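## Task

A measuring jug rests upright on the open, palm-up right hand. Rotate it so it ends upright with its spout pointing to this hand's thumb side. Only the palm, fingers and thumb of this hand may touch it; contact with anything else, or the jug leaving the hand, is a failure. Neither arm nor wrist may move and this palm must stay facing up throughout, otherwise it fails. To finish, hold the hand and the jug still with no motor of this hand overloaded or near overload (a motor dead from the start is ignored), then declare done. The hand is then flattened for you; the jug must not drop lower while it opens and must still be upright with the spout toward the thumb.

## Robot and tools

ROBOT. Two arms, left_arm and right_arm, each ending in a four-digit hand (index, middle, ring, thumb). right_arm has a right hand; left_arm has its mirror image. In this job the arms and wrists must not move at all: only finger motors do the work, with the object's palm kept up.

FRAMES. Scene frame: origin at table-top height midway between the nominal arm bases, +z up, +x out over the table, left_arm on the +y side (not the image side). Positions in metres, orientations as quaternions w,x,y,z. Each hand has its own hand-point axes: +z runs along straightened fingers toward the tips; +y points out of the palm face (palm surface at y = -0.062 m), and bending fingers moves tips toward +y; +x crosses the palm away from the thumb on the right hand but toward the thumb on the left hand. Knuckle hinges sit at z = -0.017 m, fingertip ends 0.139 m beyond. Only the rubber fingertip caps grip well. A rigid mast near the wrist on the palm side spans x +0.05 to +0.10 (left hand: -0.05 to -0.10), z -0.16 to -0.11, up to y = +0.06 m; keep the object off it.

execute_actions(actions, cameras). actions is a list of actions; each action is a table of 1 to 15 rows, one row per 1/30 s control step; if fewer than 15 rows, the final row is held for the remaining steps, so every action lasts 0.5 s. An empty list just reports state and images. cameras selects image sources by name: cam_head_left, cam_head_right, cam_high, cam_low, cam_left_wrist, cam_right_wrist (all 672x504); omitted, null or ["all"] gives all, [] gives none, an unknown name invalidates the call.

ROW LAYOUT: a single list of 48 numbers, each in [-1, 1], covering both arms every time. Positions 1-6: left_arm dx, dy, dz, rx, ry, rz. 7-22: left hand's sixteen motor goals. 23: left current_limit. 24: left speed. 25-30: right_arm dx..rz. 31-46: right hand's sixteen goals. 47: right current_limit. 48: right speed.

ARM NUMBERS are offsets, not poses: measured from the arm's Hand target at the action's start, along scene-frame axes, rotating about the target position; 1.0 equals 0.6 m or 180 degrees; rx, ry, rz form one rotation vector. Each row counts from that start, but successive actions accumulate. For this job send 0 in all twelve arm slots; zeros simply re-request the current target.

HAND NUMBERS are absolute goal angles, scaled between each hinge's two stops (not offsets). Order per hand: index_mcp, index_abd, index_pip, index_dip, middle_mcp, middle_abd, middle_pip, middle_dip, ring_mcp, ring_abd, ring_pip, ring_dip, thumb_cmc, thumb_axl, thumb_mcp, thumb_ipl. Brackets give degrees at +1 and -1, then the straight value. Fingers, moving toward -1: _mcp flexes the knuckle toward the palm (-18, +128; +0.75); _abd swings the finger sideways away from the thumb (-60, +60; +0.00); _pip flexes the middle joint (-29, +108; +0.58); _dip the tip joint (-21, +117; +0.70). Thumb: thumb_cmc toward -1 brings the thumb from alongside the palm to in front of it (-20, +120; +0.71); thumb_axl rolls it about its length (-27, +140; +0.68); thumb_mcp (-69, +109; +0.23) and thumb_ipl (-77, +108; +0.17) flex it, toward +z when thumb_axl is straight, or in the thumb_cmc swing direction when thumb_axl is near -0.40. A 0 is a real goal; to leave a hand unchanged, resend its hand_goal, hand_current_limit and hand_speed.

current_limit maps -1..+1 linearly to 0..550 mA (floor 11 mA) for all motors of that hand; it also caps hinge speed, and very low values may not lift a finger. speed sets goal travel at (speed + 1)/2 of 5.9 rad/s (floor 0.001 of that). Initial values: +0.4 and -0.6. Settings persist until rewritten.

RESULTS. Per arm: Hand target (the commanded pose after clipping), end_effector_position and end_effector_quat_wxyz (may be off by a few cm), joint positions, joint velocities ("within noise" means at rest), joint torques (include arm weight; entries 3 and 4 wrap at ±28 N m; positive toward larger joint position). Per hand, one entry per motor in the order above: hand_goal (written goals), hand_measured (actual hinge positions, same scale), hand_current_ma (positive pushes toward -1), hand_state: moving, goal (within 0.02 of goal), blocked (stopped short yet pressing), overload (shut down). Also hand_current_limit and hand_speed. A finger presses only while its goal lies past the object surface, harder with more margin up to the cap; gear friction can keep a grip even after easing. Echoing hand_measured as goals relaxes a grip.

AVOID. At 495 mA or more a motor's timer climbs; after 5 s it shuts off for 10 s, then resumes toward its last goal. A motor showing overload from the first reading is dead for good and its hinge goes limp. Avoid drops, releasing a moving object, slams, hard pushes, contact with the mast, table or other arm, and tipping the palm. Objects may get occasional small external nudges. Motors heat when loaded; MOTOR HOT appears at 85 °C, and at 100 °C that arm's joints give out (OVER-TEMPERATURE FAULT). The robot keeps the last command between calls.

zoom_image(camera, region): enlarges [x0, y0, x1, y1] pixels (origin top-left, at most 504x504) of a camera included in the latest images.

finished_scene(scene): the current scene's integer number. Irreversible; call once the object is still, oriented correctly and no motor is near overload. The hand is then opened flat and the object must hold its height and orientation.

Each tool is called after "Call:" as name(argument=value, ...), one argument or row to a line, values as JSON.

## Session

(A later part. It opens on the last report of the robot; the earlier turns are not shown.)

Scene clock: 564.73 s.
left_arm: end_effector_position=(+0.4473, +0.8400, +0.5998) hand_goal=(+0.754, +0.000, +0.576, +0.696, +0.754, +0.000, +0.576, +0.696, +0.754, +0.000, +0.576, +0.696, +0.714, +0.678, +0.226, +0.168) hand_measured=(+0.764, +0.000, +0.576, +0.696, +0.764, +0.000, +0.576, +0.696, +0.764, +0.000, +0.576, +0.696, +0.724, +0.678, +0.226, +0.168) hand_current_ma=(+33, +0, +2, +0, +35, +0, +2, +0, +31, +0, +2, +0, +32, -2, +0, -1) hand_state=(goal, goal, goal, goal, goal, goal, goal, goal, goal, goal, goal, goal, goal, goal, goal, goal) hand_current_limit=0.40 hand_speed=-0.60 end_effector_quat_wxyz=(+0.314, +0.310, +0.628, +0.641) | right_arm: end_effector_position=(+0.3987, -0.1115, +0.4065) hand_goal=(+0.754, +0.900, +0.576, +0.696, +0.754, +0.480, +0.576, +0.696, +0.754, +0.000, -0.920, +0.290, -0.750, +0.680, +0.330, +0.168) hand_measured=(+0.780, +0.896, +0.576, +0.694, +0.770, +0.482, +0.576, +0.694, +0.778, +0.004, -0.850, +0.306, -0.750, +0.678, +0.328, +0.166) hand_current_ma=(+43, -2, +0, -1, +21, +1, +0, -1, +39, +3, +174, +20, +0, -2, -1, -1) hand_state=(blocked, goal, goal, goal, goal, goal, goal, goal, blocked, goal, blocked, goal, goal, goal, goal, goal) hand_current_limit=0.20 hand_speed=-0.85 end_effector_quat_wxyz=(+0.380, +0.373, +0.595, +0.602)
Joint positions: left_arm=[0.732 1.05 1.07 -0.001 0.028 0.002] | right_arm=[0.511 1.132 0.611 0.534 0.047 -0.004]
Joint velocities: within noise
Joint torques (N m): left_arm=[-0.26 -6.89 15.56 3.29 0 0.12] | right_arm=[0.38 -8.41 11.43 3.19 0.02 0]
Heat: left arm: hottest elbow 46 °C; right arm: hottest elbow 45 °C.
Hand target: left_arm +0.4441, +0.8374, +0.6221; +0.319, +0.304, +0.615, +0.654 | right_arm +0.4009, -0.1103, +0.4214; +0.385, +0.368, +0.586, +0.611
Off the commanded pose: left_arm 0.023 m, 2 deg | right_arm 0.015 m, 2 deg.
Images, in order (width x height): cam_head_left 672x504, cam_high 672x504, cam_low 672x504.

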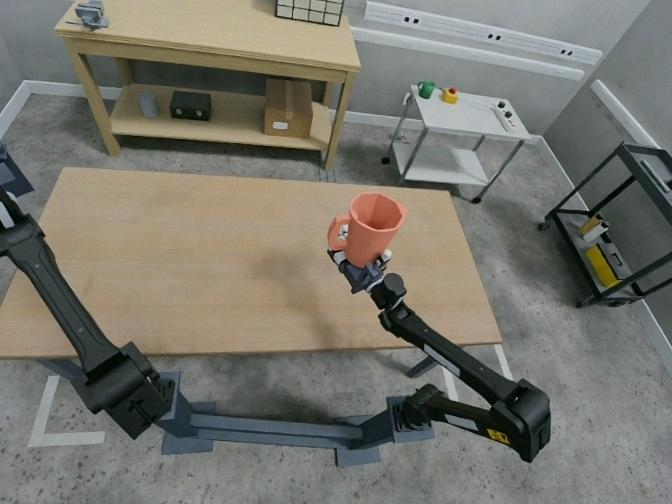

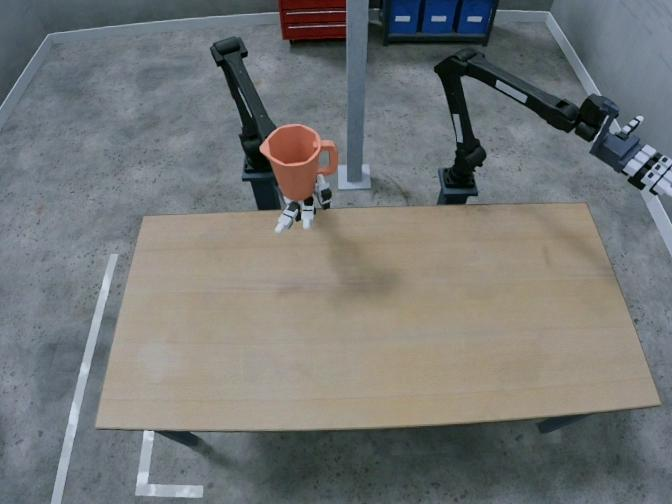

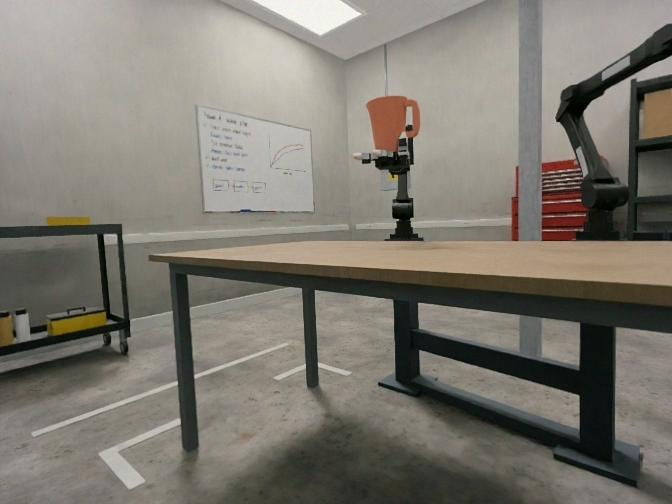

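Call:
execute_actions(
  actions=[
    [[0,0,0,0,0,0,0.754,0,0.576,0.696,0.754,0,0.576,0.696,0.754,0,0.576,0.696,0.714,0.678,0.226,0.168,0.4,-0.6,0,0,0,0,0,0,0.754,0.9,0.576,0.696,0.754,0.48,0.576,0.696,0.754,0.25,-0.9,0.29,-0.75,0.68,0.33,0.168,0.2,-0.85]],
    [[0,0,0,0,0,0,0.754,0,0.576,0.696,0.754,0,0.576,0.696,0.754,0,0.576,0.696,0.714,0.678,0.226,0.168,0.4,-0.6,0,0,0,0,0,0,0.754,0.9,0.576,0.696,0.754,0.48,0.576,0.696,0.754,0.45,-0.92,0.29,-0.75,0.68,0.33,0.168,0.2,-0.85]],
  ],
  cameras=["cam_high","cam_right_wrist","cam_head_left","cam_low"],
)

Call:
zoom_image(
  camera="cam_high",
  region=[235, 110, 355, 240],
)

Call:
zoom_image(
  camera="cam_low",
  region=[350, 80, 430, 190],
)

Call:
zoom_image(
  camera="cam_head_left",
  region=[315, 180, 405, 290],
)

Scene clock: 583.40 s.
left_arm: end_effector_position=(+0.4473, +0.8400, +0.5998) hand_goal=(+0.754, +0.000, +0.576, +0.696, +0.754, +0.000, +0.576, +0.696, +0.754, +0.000, +0.576, +0.696, +0.714, +0.678, +0.226, +0.168) hand_measured=(+0.764, +0.000, +0.576, +0.696, +0.764, +0.000, +0.576, +0.696, +0.764, +0.000, +0.576, +0.696, +0.724, +0.678, +0.226, +0.168) hand_current_ma=(+33, +0, +2, +0, +35, +0, +2, +0, +31, +0, +2, +0, +32, -2, +0, -1) hand_state=(goal, goal, goal, goal, goal, goal, goal, goal, goal, goal, goal, goal, goal, goal, goal, goal) hand_current_limit=0.40 hand_speed=-0.60 end_effector_quat_wxyz=(+0.314, +0.310, +0.628, +0.641) | right_arm: end_effector_position=(+0.3987, -0.1115, +0.4065) hand_goal=(+0.754, +0.900, +0.576, +0.696, +0.754, +0.480, +0.576, +0.696, +0.754, +0.450, -0.920, +0.290, -0.750, +0.680, +0.330, +0.168) hand_measured=(+0.780, +0.896, +0.576, +0.694, +0.770, +0.482, +0.576, +0.694, +0.776, +0.446, -0.912, +0.294, -0.750, +0.678, +0.328, +0.166) hand_current_ma=(+43, -2, +0, -1, +21, +1, +0, -1, +35, -3, +7, +3, +0, -2, -1, -1) hand_state=(blocked, goal, goal, goal, goal, goal, goal, goal, blocked, goal, goal, goal, goal, goal, goal, goal) hand_current_limit=0.20 hand_speed=-0.85 end_effector_quat_wxyz=(+0.380, +0.373, +0.595, +0.602)
Joint positions: left_arm=[0.732 1.05 1.07 -0.001 0.028 0.002] | right_arm=[0.511 1.132 0.611 0.534 0.047 -0.004]
Joint velocities: within noise
Joint torques (N m): left_arm=[-0.32 -7 15.53 3.28 -0.01 0.12] | right_arm=[0.44 -8.47 11.43 3.18 0.02 0]
Heat: left arm: hottest elbow 46 °C; right arm: hottest elbow 45 °C.
Hand target: left_arm +0.4441, +0.8374, +0.6221; +0.319, +0.304, +0.615, +0.654 | right_arm +0.4009, -0.1103, +0.4214; +0.385, +0.368, +0.586, +0.611
Off the commanded pose: left_arm 0.023 m, 2 deg | right_arm 0.015 m, 2 deg.
camera_calibration:
cam_right_wrist: T_world_to_cam=[[0.352078, -0.653346, 0.670209, -0.450958], [-0.463745, -0.743755, -0.481424, 0.249477], [0.813008, -0.141307, -0.564845, 0.015375], [0, 0, 0, 1]] pos_world=[0.261965, -0.106909, 0.431025]
Images, in order (width x height): cam_head_left 672x504, cam_high 672x504, cam_low 672x504, cam_right_wrist 672x504.

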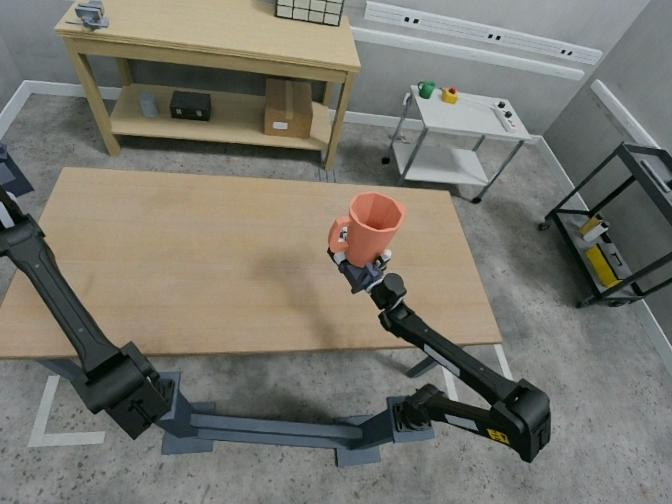

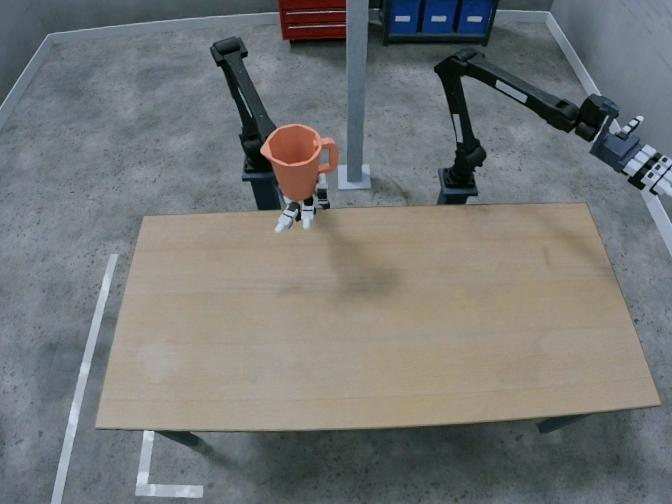

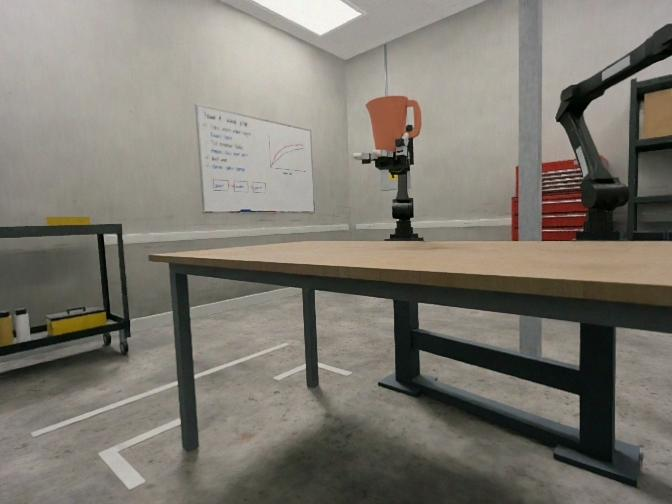

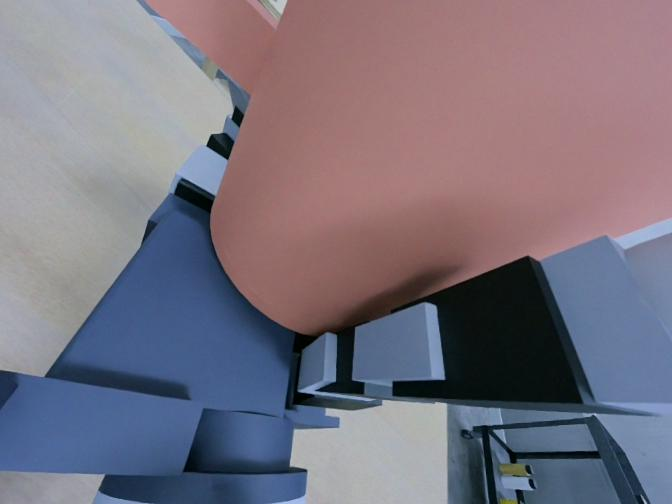

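Scaled by 3.877 from the camera's 672x504 image, which has a finer 960x720 frame.

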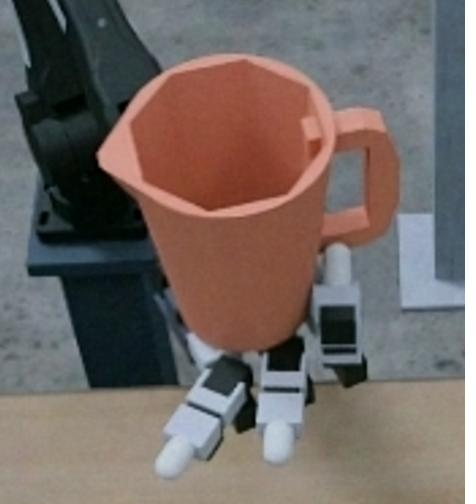

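Scaled by 4.582 from the camera's 672x504 image, which has a finer 960x720 frame.

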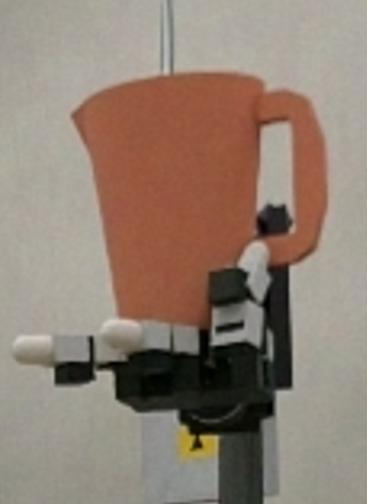

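Scaled by 4.582 from the camera's 672x504 image, which has a finer 960x720 frame.

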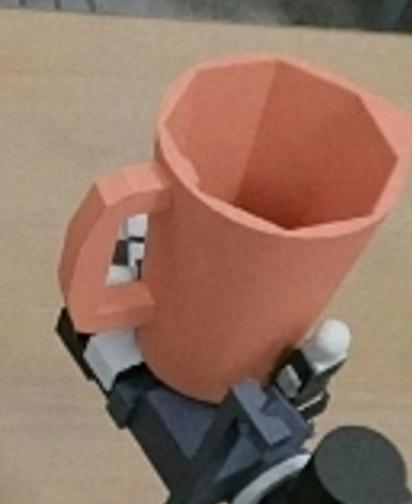

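Call:
execute_actions(
  actions=[
    [[0,0,0,0,0,0,0.754,0,0.576,0.696,0.754,0,0.576,0.696,0.754,0,0.576,0.696,0.714,0.678,0.226,0.168,0.4,-0.6,0,0,0,0,0,0,0.754,0.9,0.576,0.696,0.754,0.48,0.576,0.696,0.754,0.35,-0.96,0.24,-0.75,0.68,0.33,0.168,0.2,-0.85]],
    [[0,0,0,0,0,0,0.754,0,0.576,0.696,0.754,0,0.576,0.696,0.754,0,0.576,0.696,0.714,0.678,0.226,0.168,0.4,-0.6,0,0,0,0,0,0,0.754,0.9,0.576,0.696,0.754,0.48,0.576,0.696,0.754,0.25,-0.97,0.2,-0.75,0.68,0.33,0.168,0.2,-0.85]],
  ],
  cameras=["cam_high","cam_head_left","cam_low"],
)

Call:
zoom_image(
  camera="cam_high",
  region=[235, 110, 355, 240],
)

Call:
zoom_image(
  camera="cam_low",
  region=[350, 80, 430, 190],
)

Call:
zoom_image(
  camera="cam_head_left",
  region=[315, 180, 405, 290],
)

Scene clock: 599.87 s.
left_arm: end_effector_position=(+0.4473, +0.8400, +0.5998) hand_goal=(+0.754, +0.000, +0.576, +0.696, +0.754, +0.000, +0.576, +0.696, +0.754, +0.000, +0.576, +0.696, +0.714, +0.678, +0.226, +0.168) hand_measured=(+0.764, +0.000, +0.576, +0.696, +0.764, +0.000, +0.576, +0.696, +0.764, +0.000, +0.576, +0.696, +0.724, +0.678, +0.226, +0.168) hand_current_ma=(+33, +0, +2, +0, +35, +0, +2, +0, +31, +0, +2, +0, +32, -2, +0, -1) hand_state=(goal, goal, goal, goal, goal, goal, goal, goal, goal, goal, goal, goal, goal, goal, goal, goal) hand_current_limit=0.40 hand_speed=-0.60 end_effector_quat_wxyz=(+0.314, +0.310, +0.628, +0.641) | right_arm: end_effector_position=(+0.3987, -0.1115, +0.4065) hand_goal=(+0.754, +0.900, +0.576, +0.696, +0.754, +0.480, +0.576, +0.696, +0.754, +0.250, -0.970, +0.200, -0.750, +0.680, +0.330, +0.168) hand_measured=(+0.780, +0.896, +0.576, +0.694, +0.770, +0.482, +0.576, +0.694, +0.776, +0.260, -0.960, +0.206, -0.750, +0.678, +0.328, +0.166) hand_current_ma=(+43, -2, +0, -1, +21, +1, +0, -1, +35, +8, +11, +5, +0, -2, -1, -1) hand_state=(blocked, goal, goal, goal, goal, goal, goal, goal, blocked, goal, goal, goal, goal, goal, goal, goal) hand_current_limit=0.20 hand_speed=-0.85 end_effector_quat_wxyz=(+0.380, +0.373, +0.595, +0.602)
Joint positions: left_arm=[0.732 1.05 1.07 -0.001 0.028 0.002] | right_arm=[0.511 1.132 0.611 0.534 0.047 -0.004]
Joint velocities: within noise
Joint torques (N m): left_arm=[-0.32 -6.89 15.58 3.29 -0.01 0.12] | right_arm=[0.44 -8.47 11.44 3.18 0.02 0]
Heat: left arm: hottest elbow 46 °C; right arm: hottest elbow 45 °C.
Hand target: left_arm +0.4441, +0.8374, +0.6221; +0.319, +0.304, +0.615, +0.654 | right_arm +0.4009, -0.1103, +0.4214; +0.385, +0.368, +0.586, +0.611
Off the commanded pose: left_arm 0.023 m, 2 deg | right_arm 0.015 m, 2 deg.
Images, in order (width x height): cam_head_left 672x504, cam_high 672x504, cam_low 672x504.

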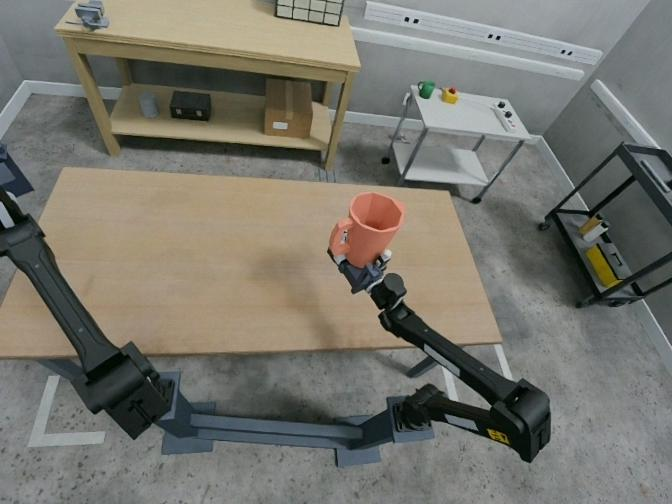

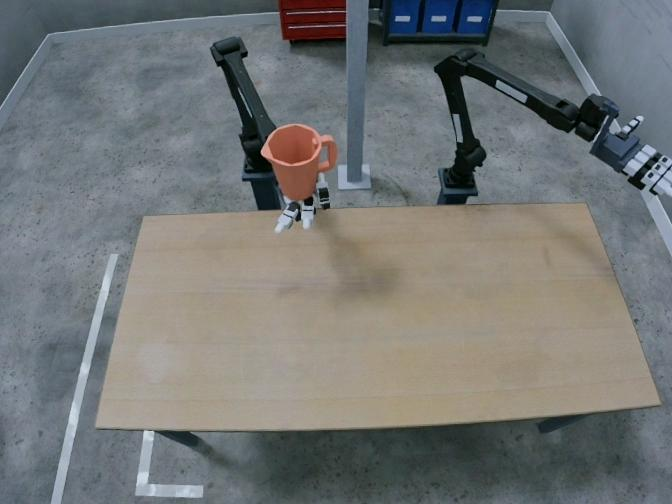

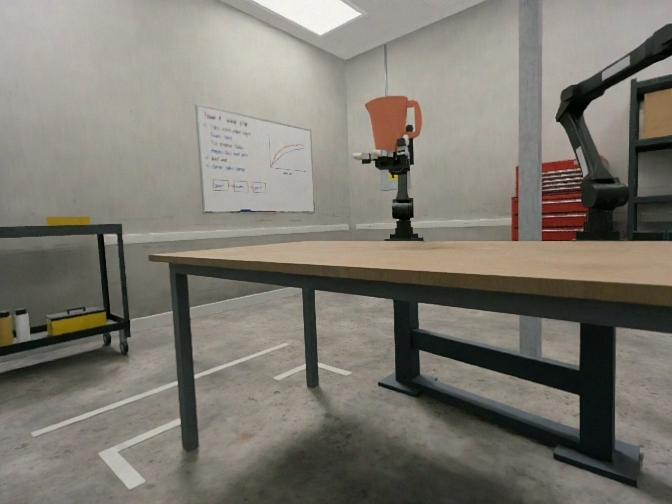

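Scaled by 3.877 from the camera's 672x504 image, which has a finer 960x720 frame.

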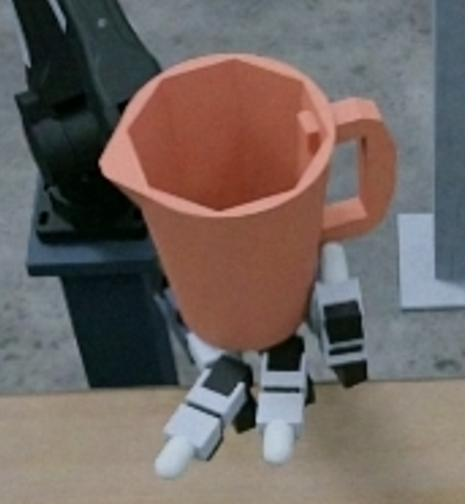

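Scaled by 4.582 from the camera's 672x504 image, which has a finer 960x720 frame.

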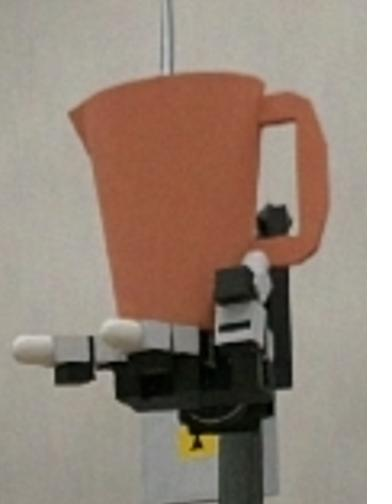

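Scaled by 4.582 from the camera's 672x504 image, which has a finer 960x720 frame.

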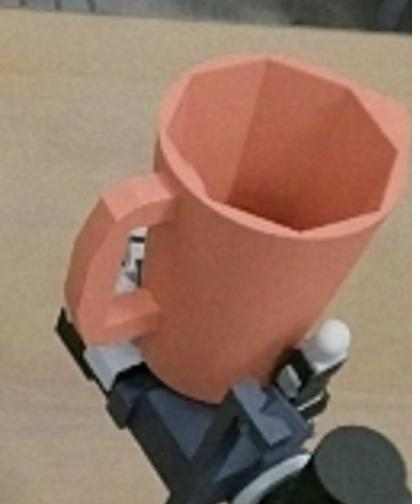

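Call:
execute_actions(
  actions=[
    [[0,0,0,0,0,0,0.754,0,0.576,0.696,0.754,0,0.576,0.696,0.754,0,0.576,0.696,0.714,0.678,0.226,0.168,0.4,-0.6,0,0,0,0,0,0,0.754,0.9,0.576,0.696,0.754,0.48,0.576,0.696,0.754,0.2,-0.98,0.2,-0.75,0.68,0.24,0.168,0.2,-0.85]],
    [[0,0,0,0,0,0,0.754,0,0.576,0.696,0.754,0,0.576,0.696,0.754,0,0.576,0.696,0.714,0.678,0.226,0.168,0.4,-0.6,0,0,0,0,0,0,0.754,0.9,0.576,0.696,0.754,0.48,0.576,0.696,0.754,0.2,-0.98,0.2,-0.75,0.68,0.18,0.168,0.2,-0.85]],
  ],
  cameras=["cam_high","cam_head_left","cam_low"],
)

Call:
zoom_image(
  camera="cam_high",
  region=[235, 110, 355, 240],
)

Call:
zoom_image(
  camera="cam_low",
  region=[350, 80, 430, 190],
)

Call:
zoom_image(
  camera="cam_head_left",
  region=[315, 180, 405, 290],
)

Scene clock: 625.20 s.
left_arm: end_effector_position=(+0.4473, +0.8400, +0.5998) hand_goal=(+0.754, +0.000, +0.576, +0.696, +0.754, +0.000, +0.576, +0.696, +0.754, +0.000, +0.576, +0.696, +0.714, +0.678, +0.226, +0.168) hand_measured=(+0.764, +0.000, +0.576, +0.696, +0.764, +0.000, +0.576, +0.696, +0.764, +0.000, +0.576, +0.696, +0.724, +0.678, +0.226, +0.168) hand_current_ma=(+33, +0, +2, +0, +35, +0, +2, +0, +31, +0, +2, +0, +32, -2, +0, -1) hand_state=(goal, goal, goal, goal, goal, goal, goal, goal, goal, goal, goal, goal, goal, goal, goal, goal) hand_current_limit=0.40 hand_speed=-0.60 end_effector_quat_wxyz=(+0.314, +0.310, +0.628, +0.641) | right_arm: end_effector_position=(+0.3987, -0.1115, +0.4065) hand_goal=(+0.754, +0.900, +0.576, +0.696, +0.754, +0.480, +0.576, +0.696, +0.754, +0.200, -0.980, +0.200, -0.750, +0.680, +0.180, +0.168) hand_measured=(+0.780, +0.896, +0.576, +0.694, +0.772, +0.482, +0.576, +0.694, +0.776, +0.208, -0.978, +0.202, -0.742, +0.678, +0.206, +0.174) hand_current_ma=(+43, -2, +0, -1, +27, +1, +0, -1, +35, +7, +1, +0, +8, -1, +61, +8) hand_state=(blocked, goal, goal, goal, goal, goal, goal, goal, blocked, goal, goal, goal, goal, goal, blocked, goal) hand_current_limit=0.20 hand_speed=-0.85 end_effector_quat_wxyz=(+0.380, +0.373, +0.595, +0.602)
Joint positions: left_arm=[0.732 1.05 1.07 -0.001 0.028 0.002] | right_arm=[0.511 1.132 0.611 0.534 0.047 -0.004]
Joint velocities: within noise
Joint torques (N m): left_arm=[-0.38 -6.83 15.54 3.29 -0.01 0.11] | right_arm=[0.38 -8.53 11.44 3.18 0.02 0]
Heat: left arm: hottest elbow 46 °C; right arm: hottest elbow 45 °C.
Hand target: left_arm +0.4441, +0.8374, +0.6221; +0.319, +0.304, +0.615, +0.654 | right_arm +0.4009, -0.1103, +0.4214; +0.385, +0.368, +0.586, +0.611
Off the commanded pose: left_arm 0.023 m, 2 deg | right_arm 0.015 m, 2 deg.
Images, in order (width x height): cam_head_left 672x504, cam_high 672x504, cam_low 672x504.

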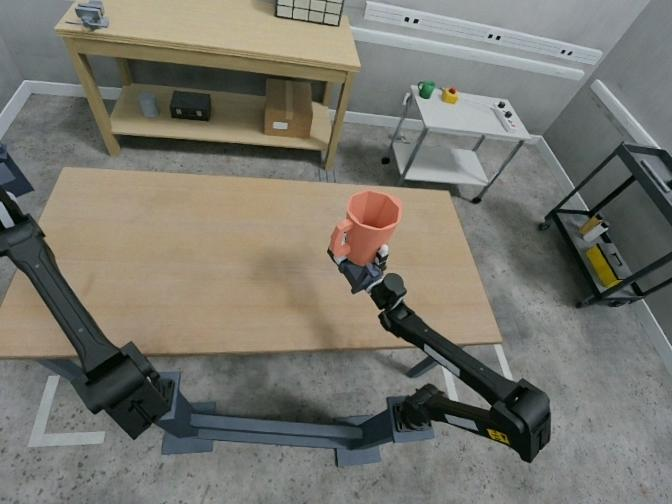

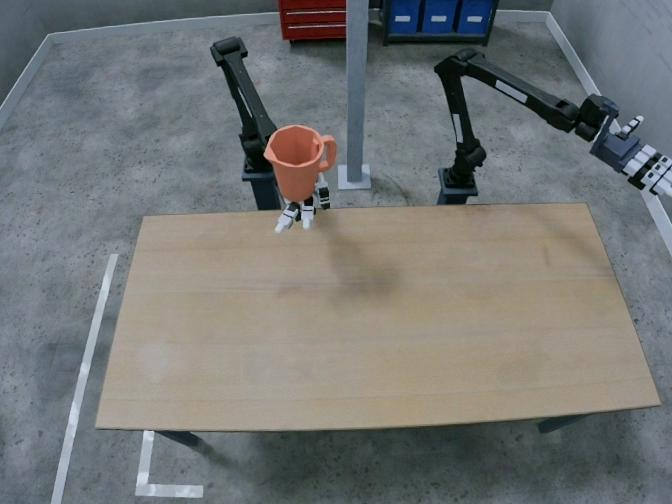

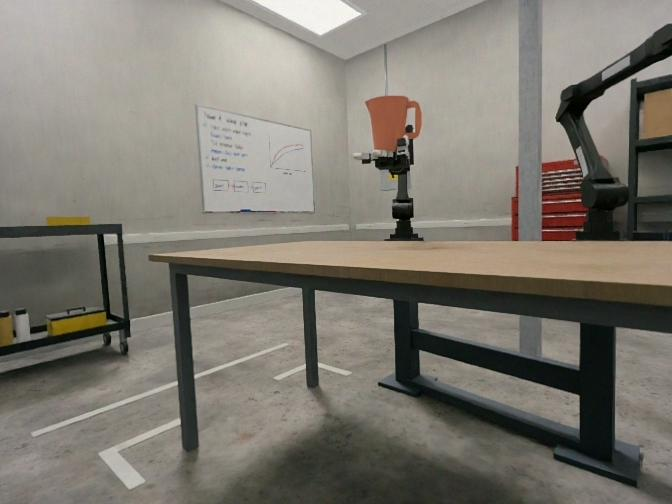

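Scaled by 3.877 from the camera's 672x504 image, which has a finer 960x720 frame.

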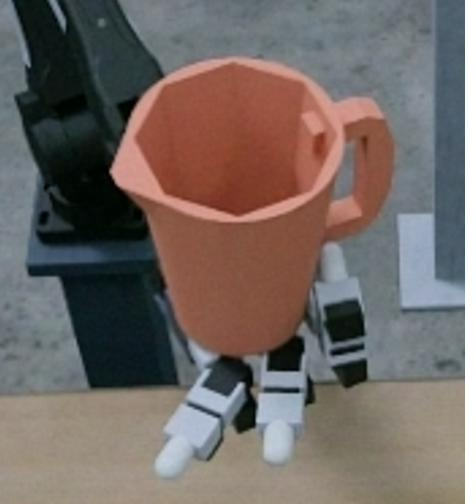

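Scaled by 4.582 from the camera's 672x504 image, which has a finer 960x720 frame.

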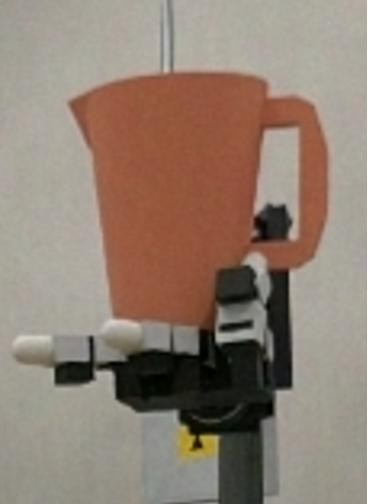

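Scaled by 4.582 from the camera's 672x504 image, which has a finer 960x720 frame.

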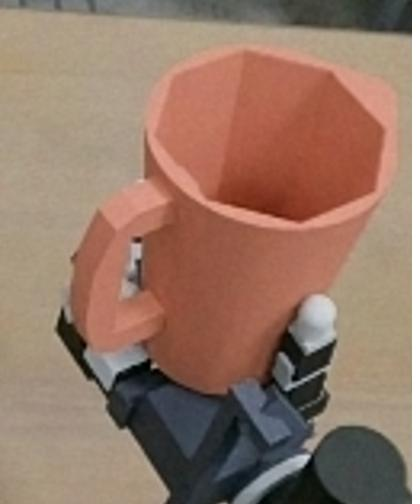

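Call:
execute_actions(
  actions=[
    [[0,0,0,0,0,0,0.754,0,0.576,0.696,0.754,0,0.576,0.696,0.754,0,0.576,0.696,0.714,0.678,0.226,0.168,0.4,-0.6,0,0,0,0,0,0,0.754,0.9,0.576,0.696,0.754,0.48,0.576,0.696,0.754,0.2,-0.98,0.2,-0.75,0.68,0.27,0.168,0.2,-0.92]],
    [[0,0,0,0,0,0,0.754,0,0.576,0.696,0.754,0,0.576,0.696,0.754,0,0.576,0.696,0.714,0.678,0.226,0.168,0.4,-0.6,0,0,0,0,0,0,0.754,0.9,0.576,0.696,0.754,0.48,0.576,0.696,0.754,0.2,-0.98,0.2,-0.75,0.68,0.33,0.168,0.2,-0.9]],
    [[0,0,0,0,0,0,0.754,0,0.576,0.696,0.754,0,0.576,0.696,0.754,0,0.576,0.696,0.714,0.678,0.226,0.168,0.4,-0.6,0,0,0,0,0,0,0.754,0.9,0.576,0.696,0.754,0.48,0.576,0.696,0.7,0.2,-0.98,0.2,-0.75,0.68,0.33,0.168,0.2,-0.9]],
    [[0,0,0,0,0,0,0.754,0,0.576,0.696,0.754,0,0.576,0.696,0.754,0,0.576,0.696,0.714,0.678,0.226,0.168,0.4,-0.6,0,0,0,0,0,0,0.754,0.9,0.576,0.696,0.754,0.48,0.576,0.696,0.64,0.2,-0.98,0.2,-0.75,0.68,0.33,0.168,0.2,-0.9]],
  ],
  cameras=["cam_high","cam_head_left","cam_low"],
)

Call:
zoom_image(
  camera="cam_high",
  region=[235, 110, 355, 240],
)

Call:
zoom_image(
  camera="cam_low",
  region=[350, 80, 430, 190],
)

Call:
zoom_image(
  camera="cam_head_left",
  region=[315, 180, 405, 290],
)

Scene clock: 682.53 s.
left_arm: end_effector_position=(+0.4473, +0.8400, +0.5998) hand_goal=(+0.754, +0.000, +0.576, +0.696, +0.754, +0.000, +0.576, +0.696, +0.754, +0.000, +0.576, +0.696, +0.714, +0.678, +0.226, +0.168) hand_measured=(+0.764, +0.000, +0.576, +0.696, +0.764, +0.000, +0.576, +0.696, +0.764, +0.000, +0.576, +0.696, +0.724, +0.678, +0.226, +0.168) hand_current_ma=(+33, +0, +2, +0, +35, +0, +2, +0, +31, +0, +2, +0, +32, -2, +0, -1) hand_state=(goal, goal, goal, goal, goal, goal, goal, goal, goal, goal, goal, goal, goal, goal, goal, goal) hand_current_limit=0.40 hand_speed=-0.60 end_effector_quat_wxyz=(+0.314, +0.310, +0.628, +0.641) | right_arm: end_effector_position=(+0.3987, -0.1115, +0.4065) hand_goal=(+0.754, +0.900, +0.576, +0.696, +0.754, +0.480, +0.576, +0.696, +0.640, +0.200, -0.980, +0.200, -0.750, +0.680, +0.330, +0.168) hand_measured=(+0.780, +0.896, +0.576, +0.694, +0.772, +0.482, +0.576, +0.694, +0.668, +0.204, -0.978, +0.202, -0.750, +0.678, +0.328, +0.170) hand_current_ma=(+42, -1, +0, -1, +27, +1, +0, -1, +47, +2, +1, +0, +0, -1, -1, +2) hand_state=(blocked, goal, goal, goal, goal, goal, goal, goal, blocked, goal, goal, goal, goal, goal, goal, goal) hand_current_limit=0.20 hand_speed=-0.90 end_effector_quat_wxyz=(+0.380, +0.373, +0.595, +0.602)
Joint positions: left_arm=[0.732 1.05 1.07 -0.001 0.028 0.002] | right_arm=[0.511 1.132 0.611 0.534 0.047 -0.003]
Joint velocities: within noise
Joint torques (N m): left_arm=[-0.32 -6.89 15.56 3.28 -0.01 0.12] | right_arm=[0.38 -8.47 11.43 3.17 0.02 -0.01]
Heat: left arm: hottest elbow 47 °C; right arm: hottest elbow 45 °C.
Hand target: left_arm +0.4441, +0.8374, +0.6221; +0.319, +0.304, +0.615, +0.654 | right_arm +0.4009, -0.1103, +0.4214; +0.385, +0.368, +0.586, +0.611
Off the commanded pose: left_arm 0.023 m, 2 deg | right_arm 0.015 m, 2 deg.
Images, in order (width x height): cam_head_left 672x504, cam_high 672x504, cam_low 672x504.

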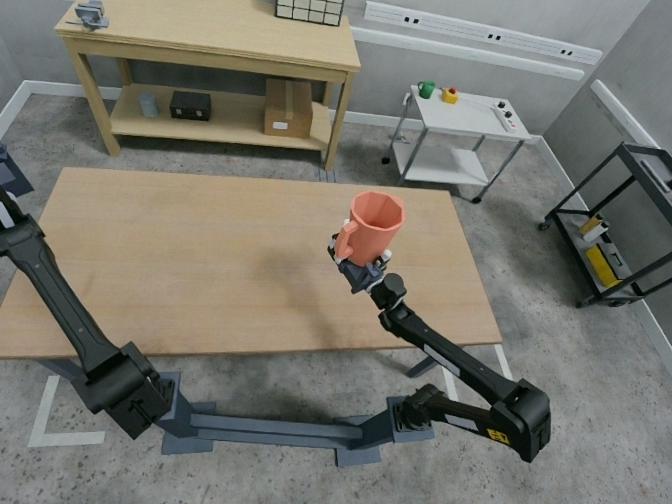

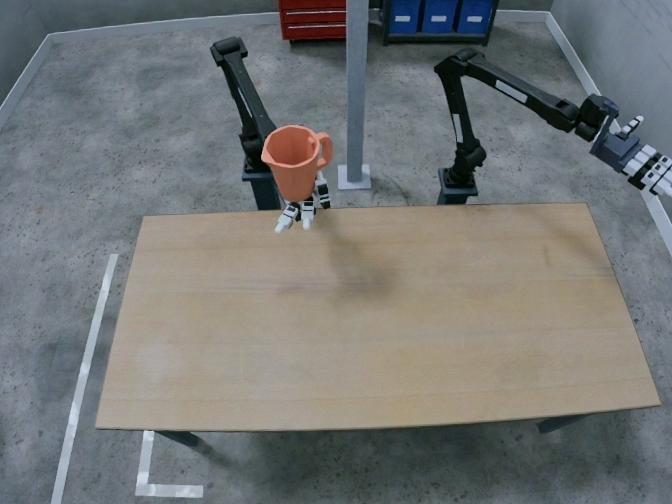

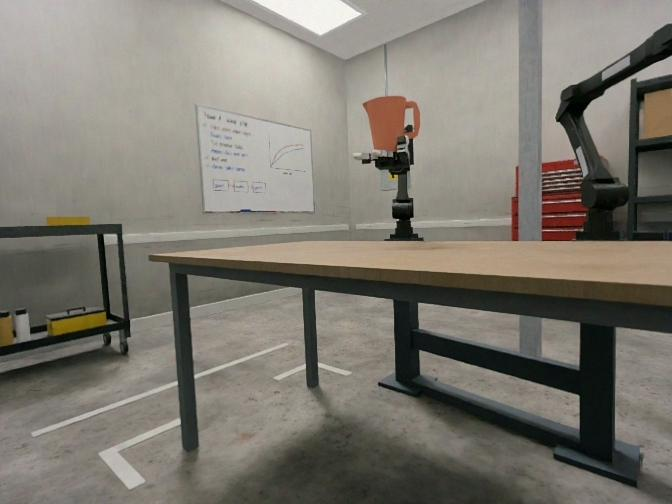

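Scaled by 3.877 from the camera's 672x504 image, which has a finer 960x720 frame.

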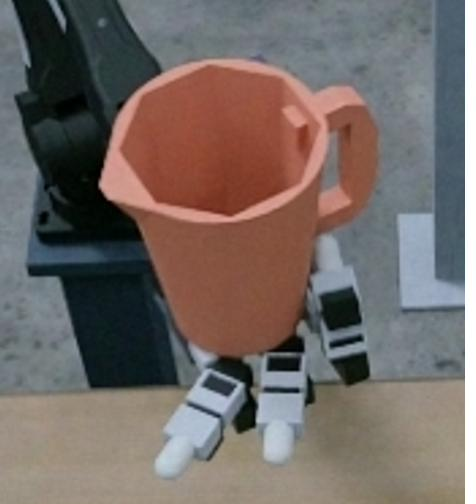

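Scaled by 4.582 from the camera's 672x504 image, which has a finer 960x720 frame.

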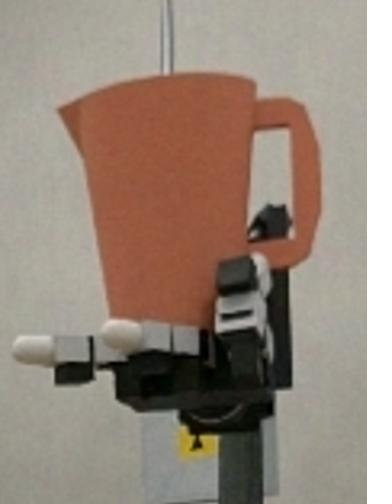

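Scaled by 4.582 from the camera's 672x504 image, which has a finer 960x720 frame.

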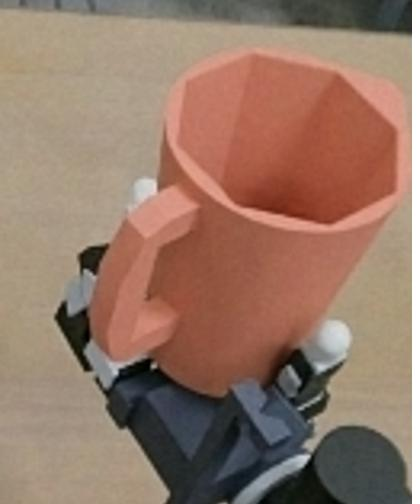

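Call:
execute_actions(
  actions=[
    [[0,0,0,0,0,0,0.754,0,0.576,0.696,0.754,0,0.576,0.696,0.754,0,0.576,0.696,0.714,0.678,0.226,0.168,0.4,-0.6,0,0,0,0,0,0,0.754,0.9,0.576,0.696,0.754,0.48,0.576,0.696,0.59,0.2,-0.98,0.2,-0.75,0.68,0.33,0.168,0.2,-0.9]],
  ],
  cameras=["cam_high","cam_head_left","cam_low","cam_right_wrist","cam_head_right"],
)

Call:
zoom_image(
  camera="cam_high",
  region=[235, 110, 355, 240],
)

Call:
zoom_image(
  camera="cam_low",
  region=[350, 80, 430, 190],
)

Call:
zoom_image(
  camera="cam_head_left",
  region=[315, 180, 405, 290],
)

Call:
zoom_image(
  camera="cam_head_right",
  region=[310, 170, 420, 300],
)

Scene clock: 690.20 s.
left_arm: end_effector_position=(+0.4473, +0.8400, +0.5998) hand_goal=(+0.754, +0.000, +0.576, +0.696, +0.754, +0.000, +0.576, +0.696, +0.754, +0.000, +0.576, +0.696, +0.714, +0.678, +0.226, +0.168) hand_measured=(+0.764, +0.000, +0.576, +0.696, +0.764, +0.000, +0.576, +0.696, +0.764, +0.000, +0.576, +0.696, +0.724, +0.678, +0.226, +0.168) hand_current_ma=(+33, +0, +2, +0, +35, +0, +2, +0, +31, +0, +2, +0, +32, -2, +0, -1) hand_state=(goal, goal, goal, goal, goal, goal, goal, goal, goal, goal, goal, goal, goal, goal, goal, goal) hand_current_limit=0.40 hand_speed=-0.60 end_effector_quat_wxyz=(+0.314, +0.310, +0.628, +0.641) | right_arm: end_effector_position=(+0.3987, -0.1115, +0.4065) hand_goal=(+0.754, +0.900, +0.576, +0.696, +0.754, +0.480, +0.576, +0.696, +0.590, +0.200, -0.980, +0.200, -0.750, +0.680, +0.330, +0.168) hand_measured=(+0.780, +0.896, +0.576, +0.694, +0.772, +0.482, +0.576, +0.694, +0.620, +0.204, -0.978, +0.202, -0.750, +0.678, +0.328, +0.170) hand_current_ma=(+42, -1, +0, -1, +27, +1, +0, -1, +57, +2, +1, +0, +0, -1, -1, +2) hand_state=(blocked, goal, goal, goal, goal, goal, goal, goal, blocked, goal, goal, goal, goal, goal, goal, goal) hand_current_limit=0.20 hand_speed=-0.90 end_effector_quat_wxyz=(+0.380, +0.373, +0.595, +0.602)
Joint positions: left_arm=[0.732 1.05 1.07 -0.001 0.028 0.002] | right_arm=[0.511 1.132 0.611 0.534 0.047 -0.003]
Joint velocities: within noise
Joint torques (N m): left_arm=[-0.32 -6.83 15.54 3.26 -0.01 0.13] | right_arm=[0.38 -8.47 11.44 3.17 0.02 0]
Heat: left arm: hottest elbow 47 °C; right arm: hottest elbow 45 °C.
Hand target: left_arm +0.4441, +0.8374, +0.6221; +0.319, +0.304, +0.615, +0.654 | right_arm +0.4009, -0.1103, +0.4214; +0.385, +0.368, +0.586, +0.611
Off the commanded pose: left_arm 0.023 m, 2 deg | right_arm 0.015 m, 2 deg.
camera_calibration:
cam_right_wrist: T_world_to_cam=[[0.352192, -0.653574, 0.669927, -0.450932], [-0.46382, -0.743592, -0.481603, 0.249578], [0.812916, -0.141109, -0.565028, 0.015488], [0, 0, 0, 1]] pos_world=[0.261984, -0.106948, 0.43104]
Images, in order (width x height): cam_head_left 672x504, cam_head_right 672x504, cam_high 672x504, cam_low 672x504, cam_right_wrist 672x504.

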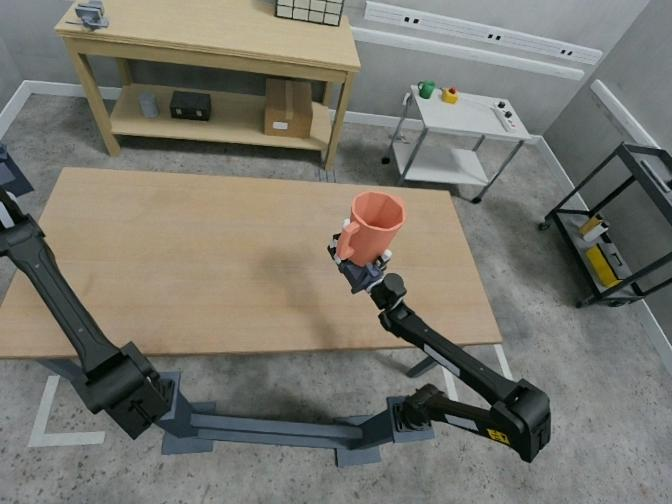

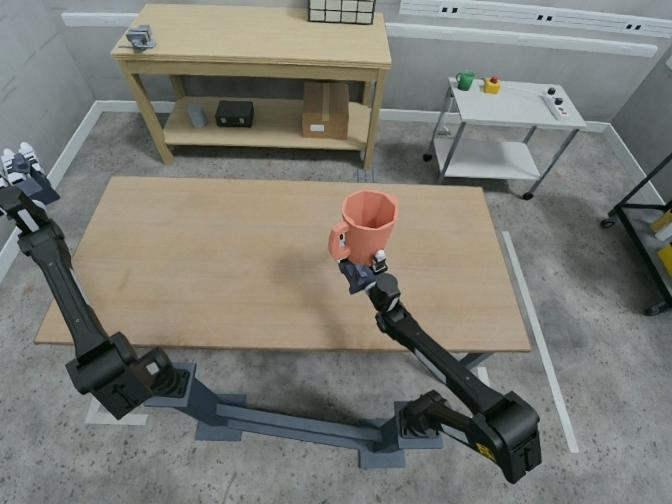

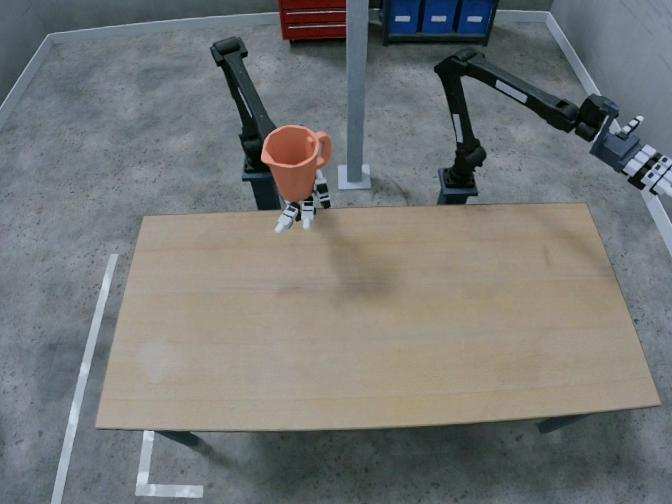

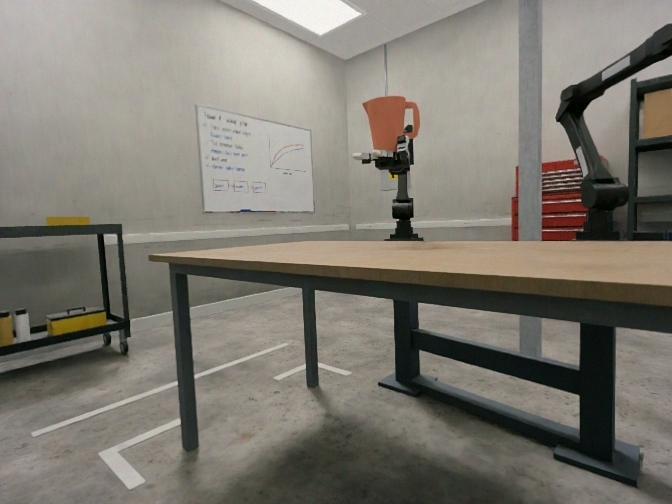

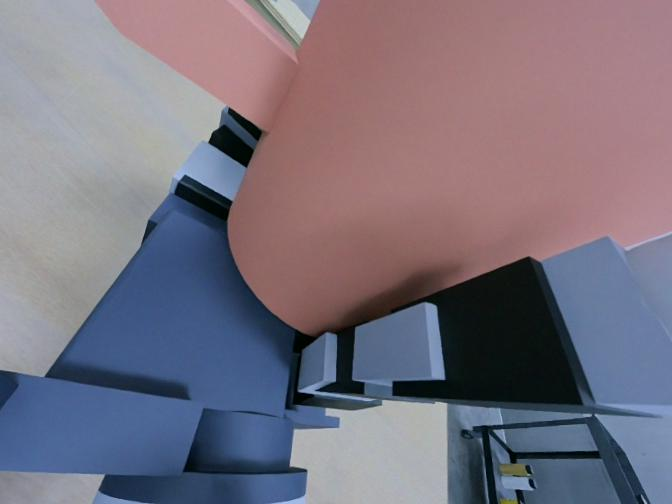

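Scaled by 3.877 from the camera's 672x504 image, which has a finer 960x720 frame.

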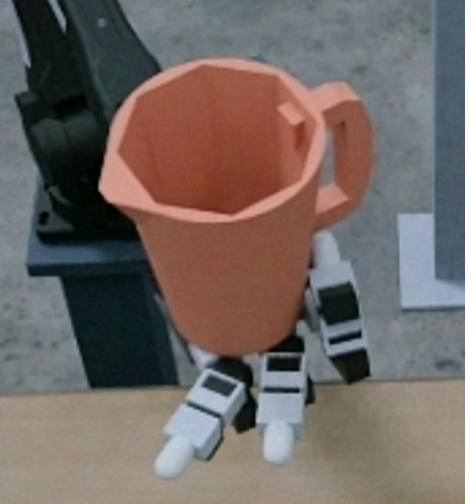

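Scaled by 4.582 from the camera's 672x504 image, which has a finer 960x720 frame.

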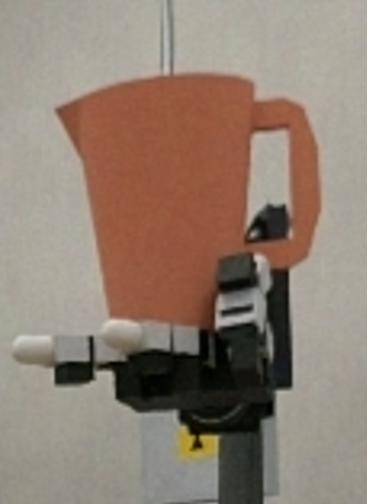

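Scaled by 4.582 from the camera's 672x504 image, which has a finer 960x720 frame.

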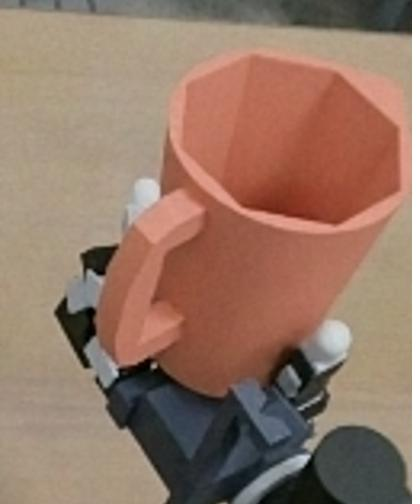

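Scaled by 3.877 from the camera's 672x504 image, which has a finer 960x720 frame.

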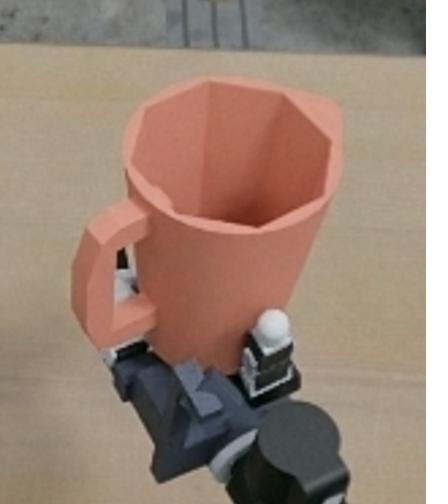

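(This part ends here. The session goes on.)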